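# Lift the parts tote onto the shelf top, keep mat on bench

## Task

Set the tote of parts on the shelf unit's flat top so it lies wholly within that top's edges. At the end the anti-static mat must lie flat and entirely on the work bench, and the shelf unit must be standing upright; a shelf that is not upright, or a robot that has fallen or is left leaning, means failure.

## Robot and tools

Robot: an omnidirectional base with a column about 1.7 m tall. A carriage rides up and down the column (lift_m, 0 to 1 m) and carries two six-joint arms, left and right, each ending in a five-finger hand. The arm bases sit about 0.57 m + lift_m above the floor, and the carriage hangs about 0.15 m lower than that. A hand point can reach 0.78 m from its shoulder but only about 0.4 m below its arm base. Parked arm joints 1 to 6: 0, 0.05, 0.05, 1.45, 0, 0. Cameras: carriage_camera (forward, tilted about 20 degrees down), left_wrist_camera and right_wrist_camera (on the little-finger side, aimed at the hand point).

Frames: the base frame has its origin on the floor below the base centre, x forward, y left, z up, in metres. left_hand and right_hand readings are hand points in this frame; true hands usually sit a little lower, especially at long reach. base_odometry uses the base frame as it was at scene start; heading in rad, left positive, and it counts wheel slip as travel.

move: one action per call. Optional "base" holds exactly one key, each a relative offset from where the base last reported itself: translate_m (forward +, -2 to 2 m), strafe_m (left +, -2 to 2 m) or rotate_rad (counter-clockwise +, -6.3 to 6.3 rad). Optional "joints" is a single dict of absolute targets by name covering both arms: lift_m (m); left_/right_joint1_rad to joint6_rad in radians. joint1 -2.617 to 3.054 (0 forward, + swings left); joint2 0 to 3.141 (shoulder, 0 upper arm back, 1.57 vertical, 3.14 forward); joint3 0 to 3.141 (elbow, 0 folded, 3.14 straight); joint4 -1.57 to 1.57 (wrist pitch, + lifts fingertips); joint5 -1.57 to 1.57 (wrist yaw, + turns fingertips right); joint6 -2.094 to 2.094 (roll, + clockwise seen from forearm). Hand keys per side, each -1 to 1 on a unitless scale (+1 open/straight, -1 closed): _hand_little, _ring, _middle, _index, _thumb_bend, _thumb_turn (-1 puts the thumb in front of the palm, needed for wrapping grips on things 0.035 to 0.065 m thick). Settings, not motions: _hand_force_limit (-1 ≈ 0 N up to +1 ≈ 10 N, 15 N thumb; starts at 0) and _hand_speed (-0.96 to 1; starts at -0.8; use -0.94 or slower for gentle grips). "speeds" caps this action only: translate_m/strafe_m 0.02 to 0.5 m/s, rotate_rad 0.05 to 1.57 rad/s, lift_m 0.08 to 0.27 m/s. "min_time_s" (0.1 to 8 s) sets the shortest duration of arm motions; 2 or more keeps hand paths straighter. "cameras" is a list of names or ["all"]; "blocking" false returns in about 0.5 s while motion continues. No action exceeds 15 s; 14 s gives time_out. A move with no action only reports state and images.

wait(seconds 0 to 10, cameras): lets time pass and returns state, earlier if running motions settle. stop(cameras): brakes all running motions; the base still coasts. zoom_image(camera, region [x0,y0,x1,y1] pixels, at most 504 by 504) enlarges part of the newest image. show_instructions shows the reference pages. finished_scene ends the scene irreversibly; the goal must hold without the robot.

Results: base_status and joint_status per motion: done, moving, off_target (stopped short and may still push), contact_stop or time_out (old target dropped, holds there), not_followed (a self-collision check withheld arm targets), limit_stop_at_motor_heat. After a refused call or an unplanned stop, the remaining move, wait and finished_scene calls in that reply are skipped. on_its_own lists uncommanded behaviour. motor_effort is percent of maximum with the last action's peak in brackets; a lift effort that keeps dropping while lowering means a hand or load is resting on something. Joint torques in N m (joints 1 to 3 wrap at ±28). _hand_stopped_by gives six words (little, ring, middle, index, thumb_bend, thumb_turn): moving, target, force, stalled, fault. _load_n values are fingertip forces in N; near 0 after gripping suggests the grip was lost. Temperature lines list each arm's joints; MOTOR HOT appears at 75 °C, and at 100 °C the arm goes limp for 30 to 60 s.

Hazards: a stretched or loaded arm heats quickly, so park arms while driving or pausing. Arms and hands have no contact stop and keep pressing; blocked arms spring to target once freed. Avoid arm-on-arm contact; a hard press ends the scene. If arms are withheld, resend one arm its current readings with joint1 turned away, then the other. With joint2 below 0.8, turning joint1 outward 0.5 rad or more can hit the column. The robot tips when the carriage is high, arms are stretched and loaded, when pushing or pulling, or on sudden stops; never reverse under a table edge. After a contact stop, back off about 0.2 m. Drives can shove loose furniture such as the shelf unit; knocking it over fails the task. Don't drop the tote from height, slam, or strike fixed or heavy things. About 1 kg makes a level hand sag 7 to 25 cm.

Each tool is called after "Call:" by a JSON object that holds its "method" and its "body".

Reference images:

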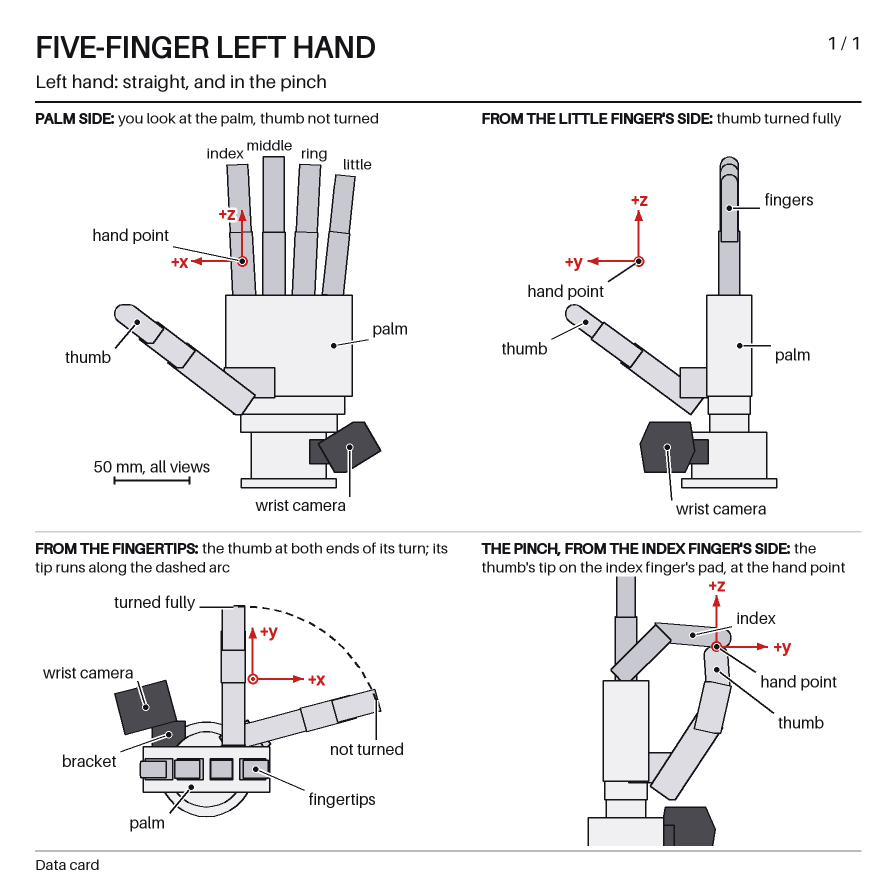

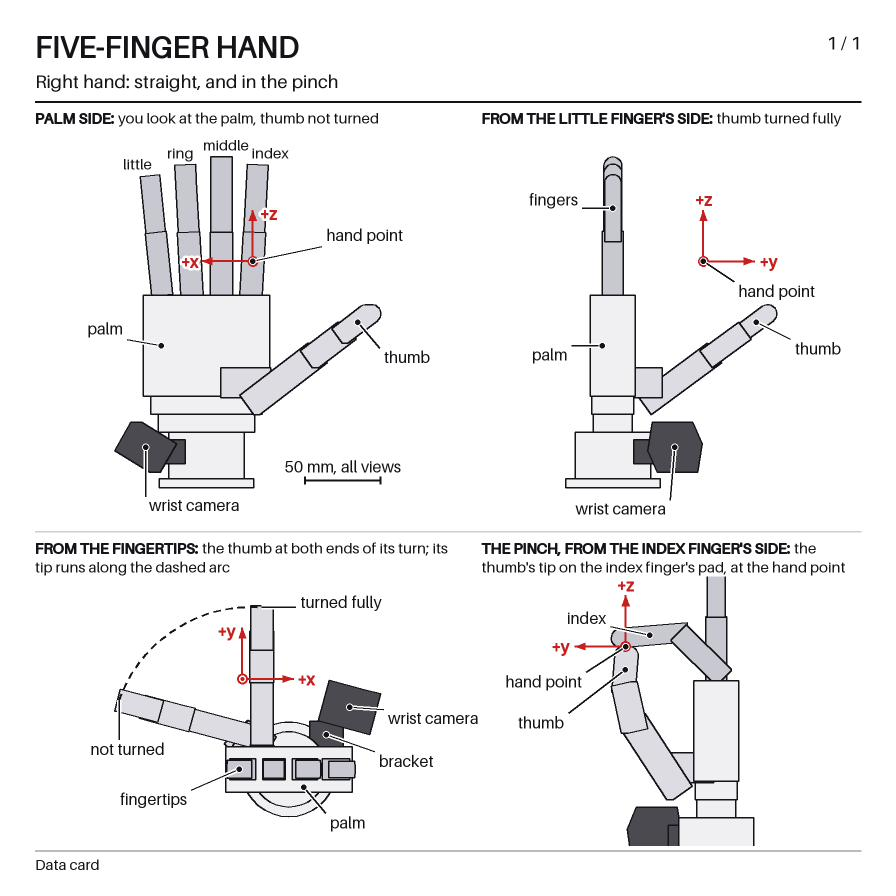

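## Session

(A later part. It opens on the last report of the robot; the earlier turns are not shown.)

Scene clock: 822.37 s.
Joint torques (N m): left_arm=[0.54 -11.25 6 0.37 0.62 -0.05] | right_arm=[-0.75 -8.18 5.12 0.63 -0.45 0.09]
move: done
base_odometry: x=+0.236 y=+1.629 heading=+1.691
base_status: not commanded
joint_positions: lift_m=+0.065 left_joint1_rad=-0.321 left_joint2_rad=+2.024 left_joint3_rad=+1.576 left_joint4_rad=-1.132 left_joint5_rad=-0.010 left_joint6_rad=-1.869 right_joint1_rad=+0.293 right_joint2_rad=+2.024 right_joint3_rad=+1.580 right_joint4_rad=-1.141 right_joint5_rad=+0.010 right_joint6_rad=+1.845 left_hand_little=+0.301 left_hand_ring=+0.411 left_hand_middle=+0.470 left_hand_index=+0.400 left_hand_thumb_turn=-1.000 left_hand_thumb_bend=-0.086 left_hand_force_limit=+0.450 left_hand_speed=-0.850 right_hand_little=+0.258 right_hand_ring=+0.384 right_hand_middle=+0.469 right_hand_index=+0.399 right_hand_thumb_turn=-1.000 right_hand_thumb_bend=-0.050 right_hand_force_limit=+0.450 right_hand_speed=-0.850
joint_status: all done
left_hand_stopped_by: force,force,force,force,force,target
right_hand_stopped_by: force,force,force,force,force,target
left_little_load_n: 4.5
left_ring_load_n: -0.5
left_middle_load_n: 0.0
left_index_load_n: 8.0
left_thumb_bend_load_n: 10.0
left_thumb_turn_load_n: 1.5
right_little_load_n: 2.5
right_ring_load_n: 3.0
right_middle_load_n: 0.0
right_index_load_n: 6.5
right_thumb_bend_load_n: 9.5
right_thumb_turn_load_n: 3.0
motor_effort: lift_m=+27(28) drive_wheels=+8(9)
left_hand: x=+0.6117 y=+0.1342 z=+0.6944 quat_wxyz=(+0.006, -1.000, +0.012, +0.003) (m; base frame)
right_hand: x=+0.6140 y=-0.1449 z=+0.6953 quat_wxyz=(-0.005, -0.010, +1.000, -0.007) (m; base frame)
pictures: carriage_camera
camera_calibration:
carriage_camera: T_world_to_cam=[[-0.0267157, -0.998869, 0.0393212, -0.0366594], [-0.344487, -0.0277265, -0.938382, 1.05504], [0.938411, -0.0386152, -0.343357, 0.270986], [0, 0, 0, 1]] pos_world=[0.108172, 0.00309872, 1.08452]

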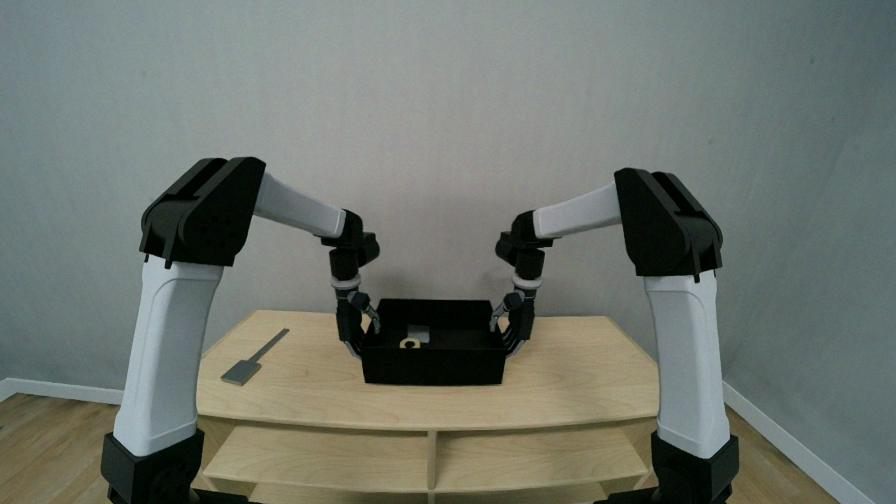

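Call:
{"method": "move", "body": {"joints": {"lift_m": 0.047}, "speeds": {"lift_m": 0.08}, "cameras": ["carriage_camera"]}}

Call:
{"method": "zoom_image", "body": {"camera": "carriage_camera", "region": [300, 250, 570, 420]}}

Scene clock: 831.93 s.
Joint torques (N m): left_arm=[0.59 -10.52 5.71 0.42 0.7 -0.08] | right_arm=[-0.79 -8.2 5.14 0.57 -0.45 0.09]
move: done
base_odometry: x=+0.236 y=+1.629 heading=+1.691
base_status: not commanded
joint_positions: lift_m=+0.047 left_joint1_rad=-0.322 left_joint2_rad=+2.018 left_joint3_rad=+1.579 left_joint4_rad=-1.135 left_joint5_rad=-0.016 left_joint6_rad=-1.869 right_joint1_rad=+0.293 right_joint2_rad=+2.024 right_joint3_rad=+1.580 right_joint4_rad=-1.137 right_joint5_rad=+0.008 right_joint6_rad=+1.845 left_hand_little=+0.301 left_hand_ring=+0.411 left_hand_middle=+0.470 left_hand_index=+0.400 left_hand_thumb_turn=-1.000 left_hand_thumb_bend=-0.086 left_hand_force_limit=+0.450 left_hand_speed=-0.850 right_hand_little=+0.258 right_hand_ring=+0.384 right_hand_middle=+0.469 right_hand_index=+0.399 right_hand_thumb_turn=-1.000 right_hand_thumb_bend=-0.050 right_hand_force_limit=+0.450 right_hand_speed=-0.850
joint_status: all done
left_hand_stopped_by: force,force,force,force,force,target
right_hand_stopped_by: force,force,force,force,force,target
left_little_load_n: 3.0
left_ring_load_n: 1.0
left_middle_load_n: 0.0
left_index_load_n: 9.0
left_thumb_bend_load_n: 11.5
left_thumb_turn_load_n: 0.5
right_little_load_n: 1.5
right_ring_load_n: 1.5
right_middle_load_n: 0.0
right_index_load_n: 3.0
right_thumb_bend_load_n: 10.0
right_thumb_turn_load_n: 1.0
motor_effort: lift_m=+23(25) drive_wheels=+7(9)
left_hand: x=+0.6126 y=+0.1349 z=+0.6797 quat_wxyz=(+0.008, -1.000, +0.012, -0.001) (m; base frame)
right_hand: x=+0.6149 y=-0.1443 z=+0.6780 quat_wxyz=(-0.004, -0.010, +1.000, -0.005) (m; base frame)
pictures: carriage_camera
camera_calibration:
carriage_camera: T_world_to_cam=[[-0.0267157, -0.998869, 0.0393212, -0.0359673], [-0.344487, -0.0277265, -0.938382, 1.03852], [0.938411, -0.0386152, -0.343357, 0.264943], [0, 0, 0, 1]] pos_world=[0.108172, 0.00309872, 1.06692]

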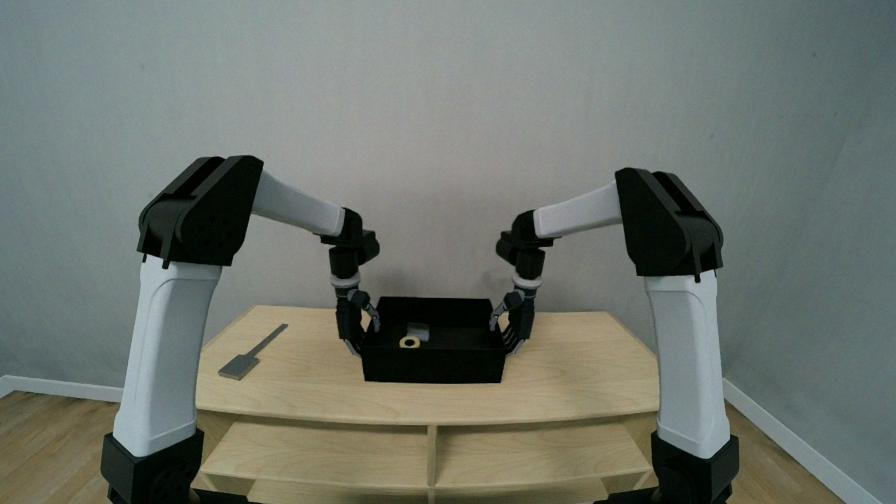

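Scaled by 1.867 from the camera's 896x504 image, which has a finer 1280x720 frame.

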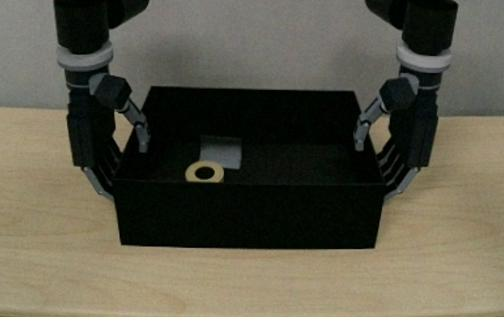

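Call:
{"method": "move", "body": {"joints": {"lift_m": 0.041}, "speeds": {"lift_m": 0.08}, "cameras": ["carriage_camera", "left_wrist_camera", "right_wrist_camera"]}}

Call:
{"method": "zoom_image", "body": {"camera": "carriage_camera", "region": [300, 250, 570, 420]}}

Scene clock: 842.37 s.
Joint torques (N m): left_arm=[0.65 -9.51 4.96 0.54 0.7 -0.07] | right_arm=[-0.77 -7.08 4.93 0.67 -0.43 0.09]
move: done
base_odometry: x=+0.236 y=+1.629 heading=+1.692
base_status: not commanded
joint_positions: lift_m=+0.042 left_joint1_rad=-0.322 left_joint2_rad=+2.008 left_joint3_rad=+1.587 left_joint4_rad=-1.147 left_joint5_rad=-0.016 left_joint6_rad=-1.868 right_joint1_rad=+0.293 right_joint2_rad=+2.011 right_joint3_rad=+1.583 right_joint4_rad=-1.145 right_joint5_rad=+0.008 right_joint6_rad=+1.845 left_hand_little=+0.301 left_hand_ring=+0.411 left_hand_middle=+0.470 left_hand_index=+0.400 left_hand_thumb_turn=-1.000 left_hand_thumb_bend=-0.086 left_hand_force_limit=+0.450 left_hand_speed=-0.850 right_hand_little=+0.258 right_hand_ring=+0.384 right_hand_middle=+0.469 right_hand_index=+0.399 right_hand_thumb_turn=-1.000 right_hand_thumb_bend=-0.050 right_hand_force_limit=+0.450 right_hand_speed=-0.850
joint_status: all done
left_hand_stopped_by: force,force,force,force,force,target
right_hand_stopped_by: force,force,force,force,force,target
left_little_load_n: 2.5
left_ring_load_n: 0.5
left_middle_load_n: 0.5
left_index_load_n: 10.0
left_thumb_bend_load_n: 11.5
left_thumb_turn_load_n: 2.5
right_little_load_n: 1.5
right_ring_load_n: 2.0
right_middle_load_n: 0.0
right_index_load_n: 3.5
right_thumb_bend_load_n: 10.5
right_thumb_turn_load_n: 4.0
motor_effort: lift_m=+22(22) drive_wheels=+4(8)
left_hand: x=+0.6126 y=+0.1348 z=+0.6797 quat_wxyz=(+0.007, -1.000, +0.012, -0.004) (m; base frame)
right_hand: x=+0.6146 y=-0.1442 z=+0.6778 quat_wxyz=(+0.000, -0.010, +1.000, -0.004) (m; base frame)
pictures: carriage_camera, left_wrist_camera, right_wrist_camera
camera_calibration:
carriage_camera: T_world_to_cam=[[-0.0267157, -0.998869, 0.0393212, -0.0357353], [-0.344487, -0.0277265, -0.938382, 1.03299], [0.938411, -0.0386152, -0.343357, 0.262917], [0, 0, 0, 1]] pos_world=[0.108172, 0.00309872, 1.06102]
left_wrist_camera: T_world_to_cam=[[0.312339, 0.949609, 0.02622, -0.333996], [0.838131, -0.288455, 0.462957, -0.783136], [0.447192, -0.122624, -0.885993, 0.46058], [0, 0, 0, 1]] pos_world=[0.554722, 0.147744, 0.779387]
right_wrist_camera: T_world_to_cam=[[-0.250034, 0.968206, -0.00780645, 0.304181], [0.83047, 0.218596, 0.512382, -0.826759], [0.497798, 0.12163, -0.858722, 0.409272], [0, 0, 0, 1]] pos_world=[0.55892, -0.163563, 0.777442]

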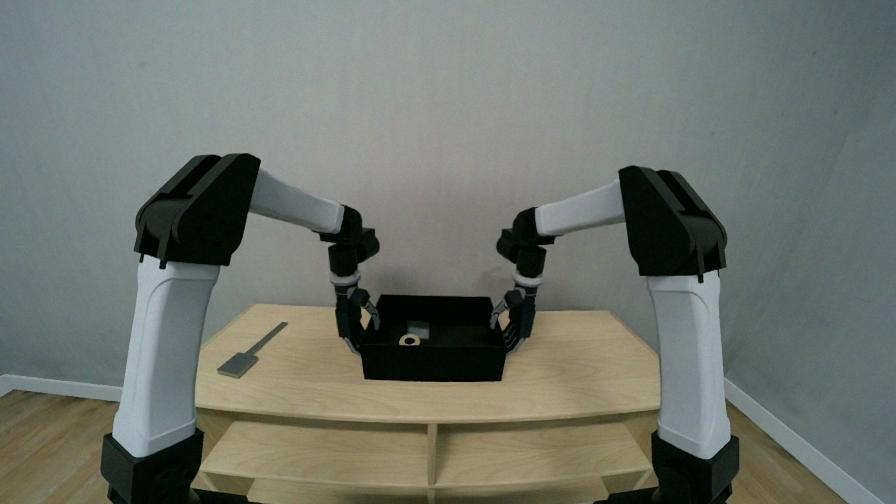

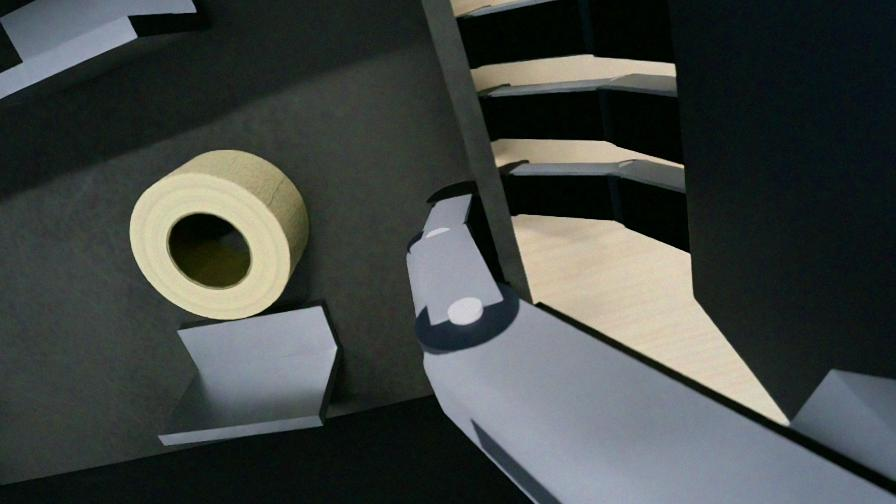

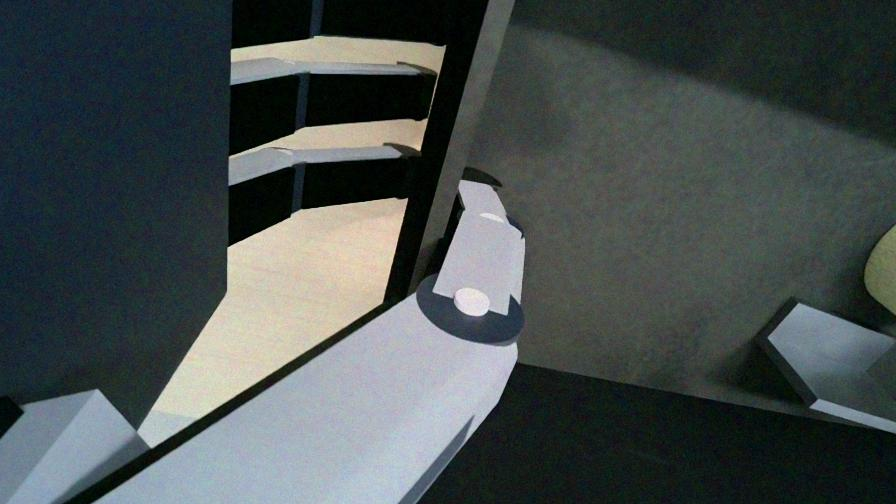

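Scaled by 1.867 from the camera's 896x504 image, which has a finer 1280x720 frame.

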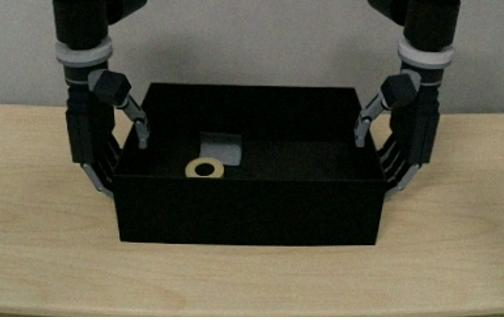

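Call:
{"method": "move", "body": {"joints": {"lift_m": 0.046, "left_hand_speed": -0.7, "right_hand_speed": -0.7, "left_hand_thumb_bend": 0.4, "right_hand_thumb_bend": 0.4}, "speeds": {"lift_m": 0.08}}}

Call:
{"method": "move", "body": {"joints": {"left_hand_speed": -0.5, "right_hand_speed": -0.5, "left_hand_thumb_bend": 1, "right_hand_thumb_bend": 1, "left_hand_little": 0.6, "left_hand_ring": 0.6, "left_hand_middle": 0.6, "left_hand_index": 0.6, "right_hand_little": 0.6, "right_hand_ring": 0.6, "right_hand_middle": 0.6, "right_hand_index": 0.6}, "cameras": ["carriage_camera", "left_wrist_camera", "right_wrist_camera"]}}

Scene clock: 856.37 s.
Joint torques (N m): left_arm=[0.34 -9.89 5.49 0.5 0.62 -0.06] | right_arm=[-0.35 -7.3 4.93 0.64 -0.32 0.06]
move: done
base_odometry: x=+0.236 y=+1.629 heading=+1.692
base_status: not commanded
joint_positions: lift_m=+0.046 left_joint1_rad=-0.318 left_joint2_rad=+2.011 left_joint3_rad=+1.582 left_joint4_rad=-1.141 left_joint5_rad=-0.008 left_joint6_rad=-1.870 right_joint1_rad=+0.289 right_joint2_rad=+2.013 right_joint3_rad=+1.583 right_joint4_rad=-1.143 right_joint5_rad=-0.005 right_joint6_rad=+1.847 left_hand_little=+0.300 left_hand_ring=+0.411 left_hand_middle=+0.470 left_hand_index=+0.399 left_hand_thumb_turn=-1.000 left_hand_thumb_bend=+0.400 left_hand_force_limit=+0.450 left_hand_speed=-0.700 right_hand_little=+0.258 right_hand_ring=+0.384 right_hand_middle=+0.469 right_hand_index=+0.398 right_hand_thumb_turn=-1.000 right_hand_thumb_bend=+0.400 right_hand_force_limit=+0.450 right_hand_speed=-0.700
joint_status: all done
left_hand_stopped_by: force,force,force,force,target,target
right_hand_stopped_by: force,force,force,force,target,target
left_little_load_n: 1.5
left_ring_load_n: 0.0
left_middle_load_n: 0.0
left_index_load_n: 0.5
left_thumb_bend_load_n: 0.0
left_thumb_turn_load_n: 0.0
right_little_load_n: 1.0
right_ring_load_n: 0.5
right_middle_load_n: 0.0
right_index_load_n: 0.0
right_thumb_bend_load_n: 0.0
right_thumb_turn_load_n: 0.0
motor_effort: lift_m=+32(34) drive_wheels=+5(11)
left_hand: x=+0.6125 y=+0.1350 z=+0.6815 quat_wxyz=(+0.004, -1.000, +0.010, -0.001) (m; base frame)
right_hand: x=+0.6154 y=-0.1435 z=+0.6819 quat_wxyz=(-0.002, -0.006, +1.000, +0.002) (m; base frame)
pictures: none

Scene clock: 857.70 s.
Joint torques (N m): left_arm=[0.34 -9.77 5.29 0.51 0.28 -0.06] | right_arm=[-0.35 -7.31 4.96 0.54 -0.11 0.06]
move: done
base_odometry: x=+0.236 y=+1.629 heading=+1.692
base_status: not commanded
joint_positions: lift_m=+0.046 left_joint1_rad=-0.318 left_joint2_rad=+2.010 left_joint3_rad=+1.584 left_joint4_rad=-1.139 left_joint5_rad=+0.023 left_joint6_rad=-1.870 right_joint1_rad=+0.289 right_joint2_rad=+2.013 right_joint3_rad=+1.583 right_joint4_rad=-1.129 right_joint5_rad=-0.030 right_joint6_rad=+1.847 left_hand_little=+0.600 left_hand_ring=+0.600 left_hand_middle=+0.599 left_hand_index=+0.600 left_hand_thumb_turn=-1.000 left_hand_thumb_bend=+1.000 left_hand_force_limit=+0.450 left_hand_speed=-0.500 right_hand_little=+0.600 right_hand_ring=+0.600 right_hand_middle=+0.600 right_hand_index=+0.600 right_hand_thumb_turn=-1.000 right_hand_thumb_bend=+1.000 right_hand_force_limit=+0.450 right_hand_speed=-0.500
joint_status: all done
left_hand_stopped_by: target,target,target,target,target,target
right_hand_stopped_by: target,target,target,target,target,target
left_little_load_n: 0.0
left_ring_load_n: 0.0
left_middle_load_n: -3.0
left_index_load_n: 0.0
left_thumb_bend_load_n: 0.0
left_thumb_turn_load_n: 0.0
right_little_load_n: 0.0
right_ring_load_n: 0.0
right_middle_load_n: 0.0
right_index_load_n: 0.0
right_thumb_bend_load_n: 0.0
right_thumb_turn_load_n: 0.0
motor_effort: lift_m=+31(32) drive_wheels=+6(10)
left_hand: x=+0.6122 y=+0.1290 z=+0.6846 quat_wxyz=(-0.012, -1.000, +0.009, +0.000) (m; base frame)
right_hand: x=+0.6176 y=-0.1379 z=+0.6839 quat_wxyz=(+0.002, -0.006, +1.000, +0.016) (m; base frame)
pictures: carriage_camera, left_wrist_camera, right_wrist_camera
camera_calibration:
carriage_camera: T_world_to_cam=[[-0.0267157, -0.998869, 0.0393212, -0.0358966], [-0.344487, -0.0277265, -0.938382, 1.03683], [0.938411, -0.0386152, -0.343357, 0.264325], [0, 0, 0, 1]] pos_world=[0.108172, 0.00309872, 1.06512]
left_wrist_camera: T_world_to_cam=[[0.306745, 0.951717, -0.0119498, -0.299127], [0.843693, -0.266074, 0.466248, -0.795278], [0.440556, -0.153101, -0.884574, 0.471432], [0, 0, 0, 1]] pos_world=[0.555034, 0.145259, 0.784239]
right_wrist_camera: T_world_to_cam=[[-0.243609, 0.969404, 0.0301883, 0.269075], [0.830025, 0.19228, 0.523532, -0.844679], [0.50171, 0.152594, -0.851471, 0.409118], [0, 0, 0, 1]] pos_world=[0.561395, -0.160856, 0.782446]

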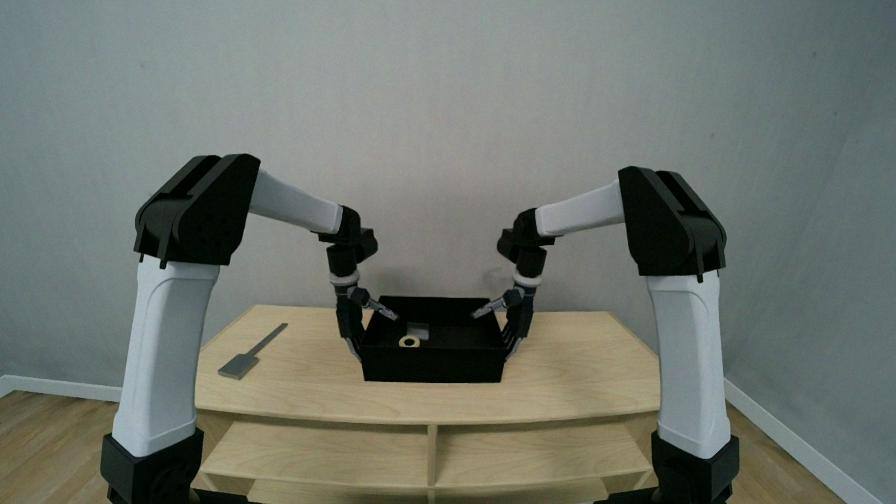

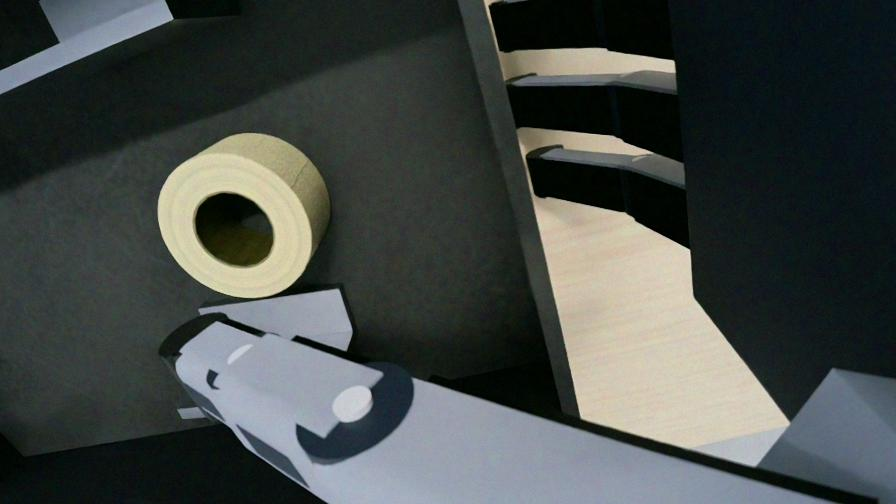

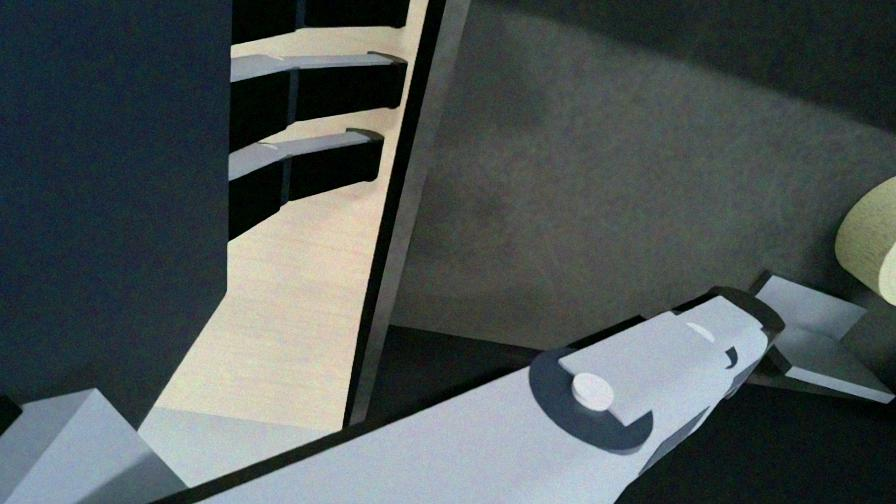

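Call:
{"method": "move", "body": {"joints": {"lift_m": 0.25}, "speeds": {"lift_m": 0.1}, "cameras": ["carriage_camera"]}}

Call:
{"method": "move", "body": {"base": {"translate_m": -0.6}, "speeds": {"translate_m": 0.25}, "cameras": ["carriage_camera"]}}

Call:
{"method": "zoom_image", "body": {"camera": "carriage_camera", "region": [250, 200, 650, 455]}}

Scene clock: 871.70 s.
Joint torques (N m): left_arm=[0.39 -10.15 5.42 0.4 0.28 -0.03] | right_arm=[-0.54 -7.43 4.94 0.51 -0.1 0.06]
move: done
base_odometry: x=+0.236 y=+1.629 heading=+1.692
base_status: not commanded
joint_positions: lift_m=+0.250 left_joint1_rad=-0.318 left_joint2_rad=+2.013 left_joint3_rad=+1.582 left_joint4_rad=-1.126 left_joint5_rad=+0.023 left_joint6_rad=-1.871 right_joint1_rad=+0.289 right_joint2_rad=+2.013 right_joint3_rad=+1.583 right_joint4_rad=-1.125 right_joint5_rad=-0.031 right_joint6_rad=+1.847 left_hand_little=+0.600 left_hand_ring=+0.600 left_hand_middle=+0.599 left_hand_index=+0.600 left_hand_thumb_turn=-1.000 left_hand_thumb_bend=+1.000 left_hand_force_limit=+0.450 left_hand_speed=-0.500 right_hand_little=+0.600 right_hand_ring=+0.600 right_hand_middle=+0.600 right_hand_index=+0.600 right_hand_thumb_turn=-1.000 right_hand_thumb_bend=+1.000 right_hand_force_limit=+0.450 right_hand_speed=-0.500
joint_status: all done
left_hand_stopped_by: target,target,target,target,target,target
right_hand_stopped_by: target,target,target,target,target,target
left_little_load_n: 0.0
left_ring_load_n: 0.0
left_middle_load_n: 0.0
left_index_load_n: 0.0
left_thumb_bend_load_n: 0.0
left_thumb_turn_load_n: 0.0
right_little_load_n: 0.0
right_ring_load_n: 0.0
right_middle_load_n: 0.0
right_index_load_n: 0.0
right_thumb_bend_load_n: -0.5
right_thumb_turn_load_n: 0.0
motor_effort: lift_m=+30(35) drive_wheels=-4(9)
left_hand: x=+0.6147 y=+0.1282 z=+0.8873 quat_wxyz=(-0.013, -1.000, +0.009, -0.003) (m; base frame)
right_hand: x=+0.6186 y=-0.1375 z=+0.8882 quat_wxyz=(+0.003, -0.006, +1.000, +0.017) (m; base frame)
pictures: carriage_camera
camera_calibration:
carriage_camera: T_world_to_cam=[[-0.0267157, -0.998869, 0.0393212, -0.043922], [-0.344487, -0.0277265, -0.938382, 1.22836], [0.938411, -0.0386152, -0.343357, 0.334404], [0, 0, 0, 1]] pos_world=[0.108172, 0.00309872, 1.26922]

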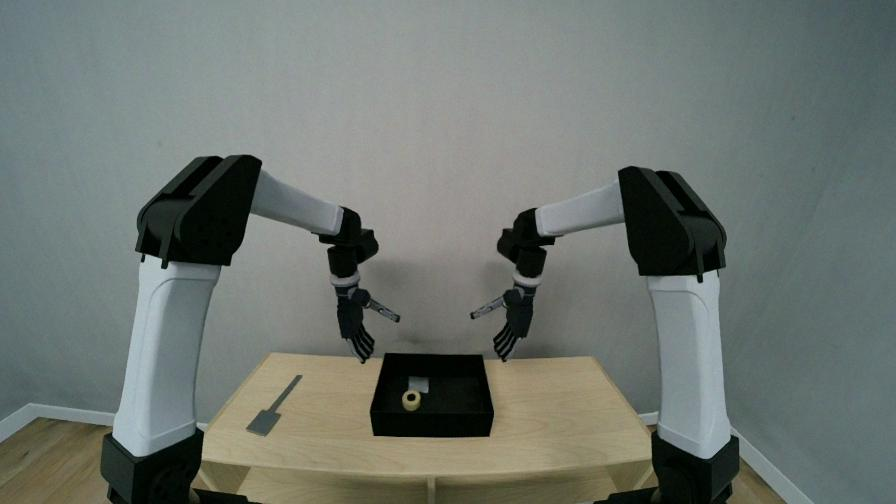

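Scene clock: 875.50 s.
Joint torques (N m): left_arm=[0.32 -10.19 5.41 0.31 0.26 -0.05] | right_arm=[-0.44 -7.41 4.94 0.47 -0.08 0.06]
move: done
base_odometry: x=+0.308 y=+1.033 heading=+1.691
base_status: done
joint_positions: lift_m=+0.250 left_joint1_rad=-0.318 left_joint2_rad=+2.013 left_joint3_rad=+1.582 left_joint4_rad=-1.121 left_joint5_rad=+0.023 left_joint6_rad=-1.872 right_joint1_rad=+0.290 right_joint2_rad=+2.013 right_joint3_rad=+1.583 right_joint4_rad=-1.120 right_joint5_rad=-0.033 right_joint6_rad=+1.847 left_hand_little=+0.600 left_hand_ring=+0.600 left_hand_middle=+0.599 left_hand_index=+0.600 left_hand_thumb_turn=-1.000 left_hand_thumb_bend=+1.000 left_hand_force_limit=+0.450 left_hand_speed=-0.500 right_hand_little=+0.600 right_hand_ring=+0.600 right_hand_middle=+0.600 right_hand_index=+0.600 right_hand_thumb_turn=-1.000 right_hand_thumb_bend=+1.000 right_hand_force_limit=+0.450 right_hand_speed=-0.500
joint_status: not commanded
left_hand_stopped_by: target,target,target,target,target,target
right_hand_stopped_by: target,target,target,target,target,target
left_little_load_n: 0.0
left_ring_load_n: 0.0
left_middle_load_n: 0.0
left_index_load_n: 0.0
left_thumb_bend_load_n: 0.0
left_thumb_turn_load_n: 0.0
right_little_load_n: 0.0
right_ring_load_n: 0.0
right_middle_load_n: 0.0
right_index_load_n: 0.0
right_thumb_bend_load_n: 0.0
right_thumb_turn_load_n: 0.0
motor_effort: lift_m=+30(30) drive_wheels=-5(15)
left_hand: x=+0.6158 y=+0.1277 z=+0.8876 quat_wxyz=(-0.014, -1.000, +0.009, -0.005) (m; base frame)
right_hand: x=+0.6196 y=-0.1362 z=+0.8886 quat_wxyz=(+0.006, -0.007, +1.000, +0.019) (m; base frame)
pictures: carriage_camera
camera_calibration:
carriage_camera: T_world_to_cam=[[-0.0267157, -0.998869, 0.0393212, -0.043922], [-0.344487, -0.0277265, -0.938382, 1.22836], [0.938411, -0.0386152, -0.343357, 0.334404], [0, 0, 0, 1]] pos_world=[0.108172, 0.00309872, 1.26922]

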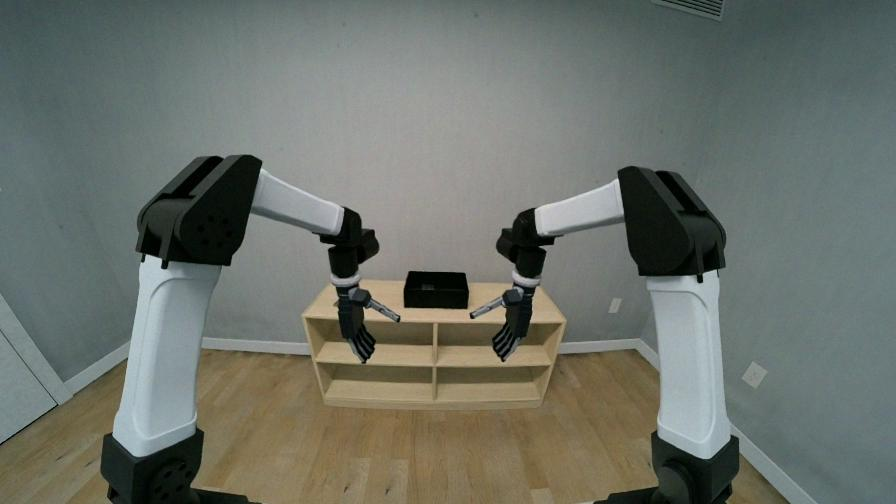

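Scaled by 1.260 from the camera's 896x504 image, which has a finer 1280x720 frame.

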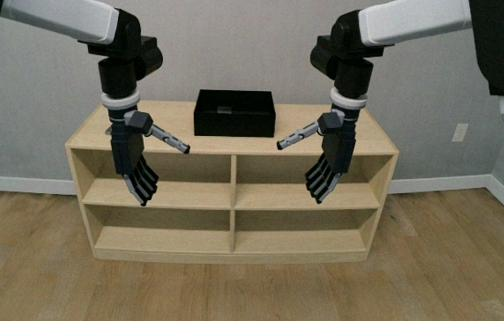

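Call:
{"method": "move", "body": {"base": {"rotate_rad": 2.9}, "joints": {"left_joint1_rad": 0.3, "right_joint1_rad": -0.3}, "cameras": ["carriage_camera"]}}

Call:
{"method": "zoom_image", "body": {"camera": "carriage_camera", "region": [300, 180, 600, 350]}}

Scene clock: 889.33 s.
Joint torques (N m): left_arm=[-0.46 -10.1 5.48 0.25 0.2 -0.03] | right_arm=[-0.4 -7.32 4.98 0.36 -0.06 0.06]
move: done
base_odometry: x=+0.308 y=+1.033 heading=-1.693
base_status: done
joint_positions: lift_m=+0.250 left_joint1_rad=+0.308 left_joint2_rad=+2.013 left_joint3_rad=+1.582 left_joint4_rad=-1.116 left_joint5_rad=+0.027 left_joint6_rad=-1.872 right_joint1_rad=-0.299 right_joint2_rad=+2.013 right_joint3_rad=+1.583 right_joint4_rad=-1.110 right_joint5_rad=-0.035 right_joint6_rad=+1.847 left_hand_little=+0.600 left_hand_ring=+0.600 left_hand_middle=+0.599 left_hand_index=+0.600 left_hand_thumb_turn=-1.000 left_hand_thumb_bend=+1.000 left_hand_force_limit=+0.450 left_hand_speed=-0.500 right_hand_little=+0.600 right_hand_ring=+0.600 right_hand_middle=+0.600 right_hand_index=+0.600 right_hand_thumb_turn=-1.000 right_hand_thumb_bend=+1.000 right_hand_force_limit=+0.450 right_hand_speed=-0.500
joint_status: all done
left_hand_stopped_by: target,target,target,target,target,target
right_hand_stopped_by: target,target,target,target,target,target
left_little_load_n: 0.0
left_ring_load_n: 0.0
left_middle_load_n: 0.0
left_index_load_n: 0.0
left_thumb_bend_load_n: 0.0
left_thumb_turn_load_n: 0.0
right_little_load_n: 0.5
right_ring_load_n: 0.5
right_middle_load_n: 0.0
right_index_load_n: 0.0
right_thumb_bend_load_n: 0.0
right_thumb_turn_load_n: 0.0
motor_effort: lift_m=+30(30) drive_wheels=+7(18)
left_hand: x=+0.6513 y=+0.3937 z=+0.8881 quat_wxyz=(-0.014, -0.954, -0.300, -0.012) (m; base frame)
right_hand: x=+0.6535 y=-0.3875 z=+0.8893 quat_wxyz=(+0.016, +0.283, +0.959, +0.017) (m; base frame)
pictures: carriage_camera
camera_calibration:
carriage_camera: T_world_to_cam=[[-0.0267157, -0.998869, 0.0393212, -0.043922], [-0.344487, -0.0277265, -0.938382, 1.22836], [0.938411, -0.0386152, -0.343357, 0.334404], [0, 0, 0, 1]] pos_world=[0.108172, 0.00309872, 1.26922]

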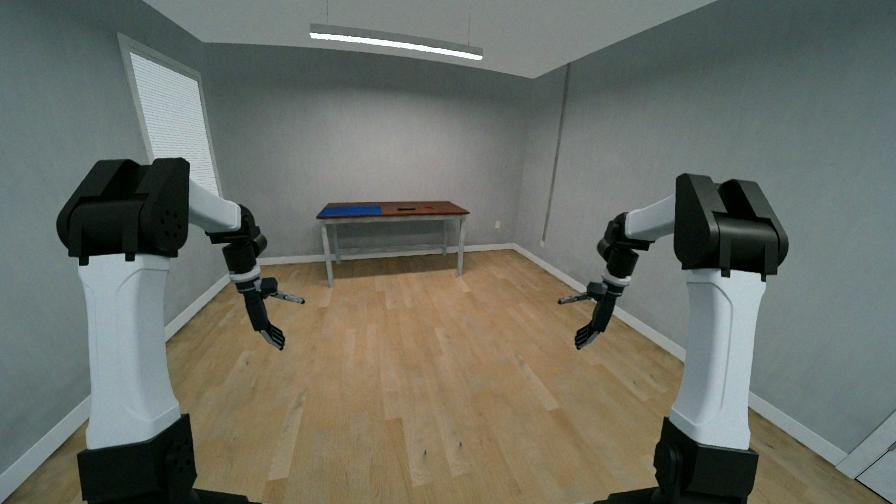

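Scaled by 1.680 from the camera's 896x504 image, which has a finer 1280x720 frame.

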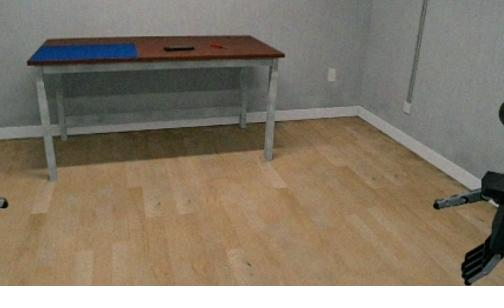

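Call:
{"method": "zoom_image", "body": {"camera": "carriage_camera", "region": [305, 190, 405, 240]}}

Scaled by 5.040 from the camera's 896x504 image, which has a finer 1280x720 frame.

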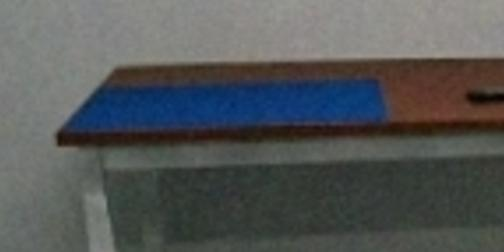

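Call:
{"method": "finished_scene", "body": {}}

The scene is finished: the task was done.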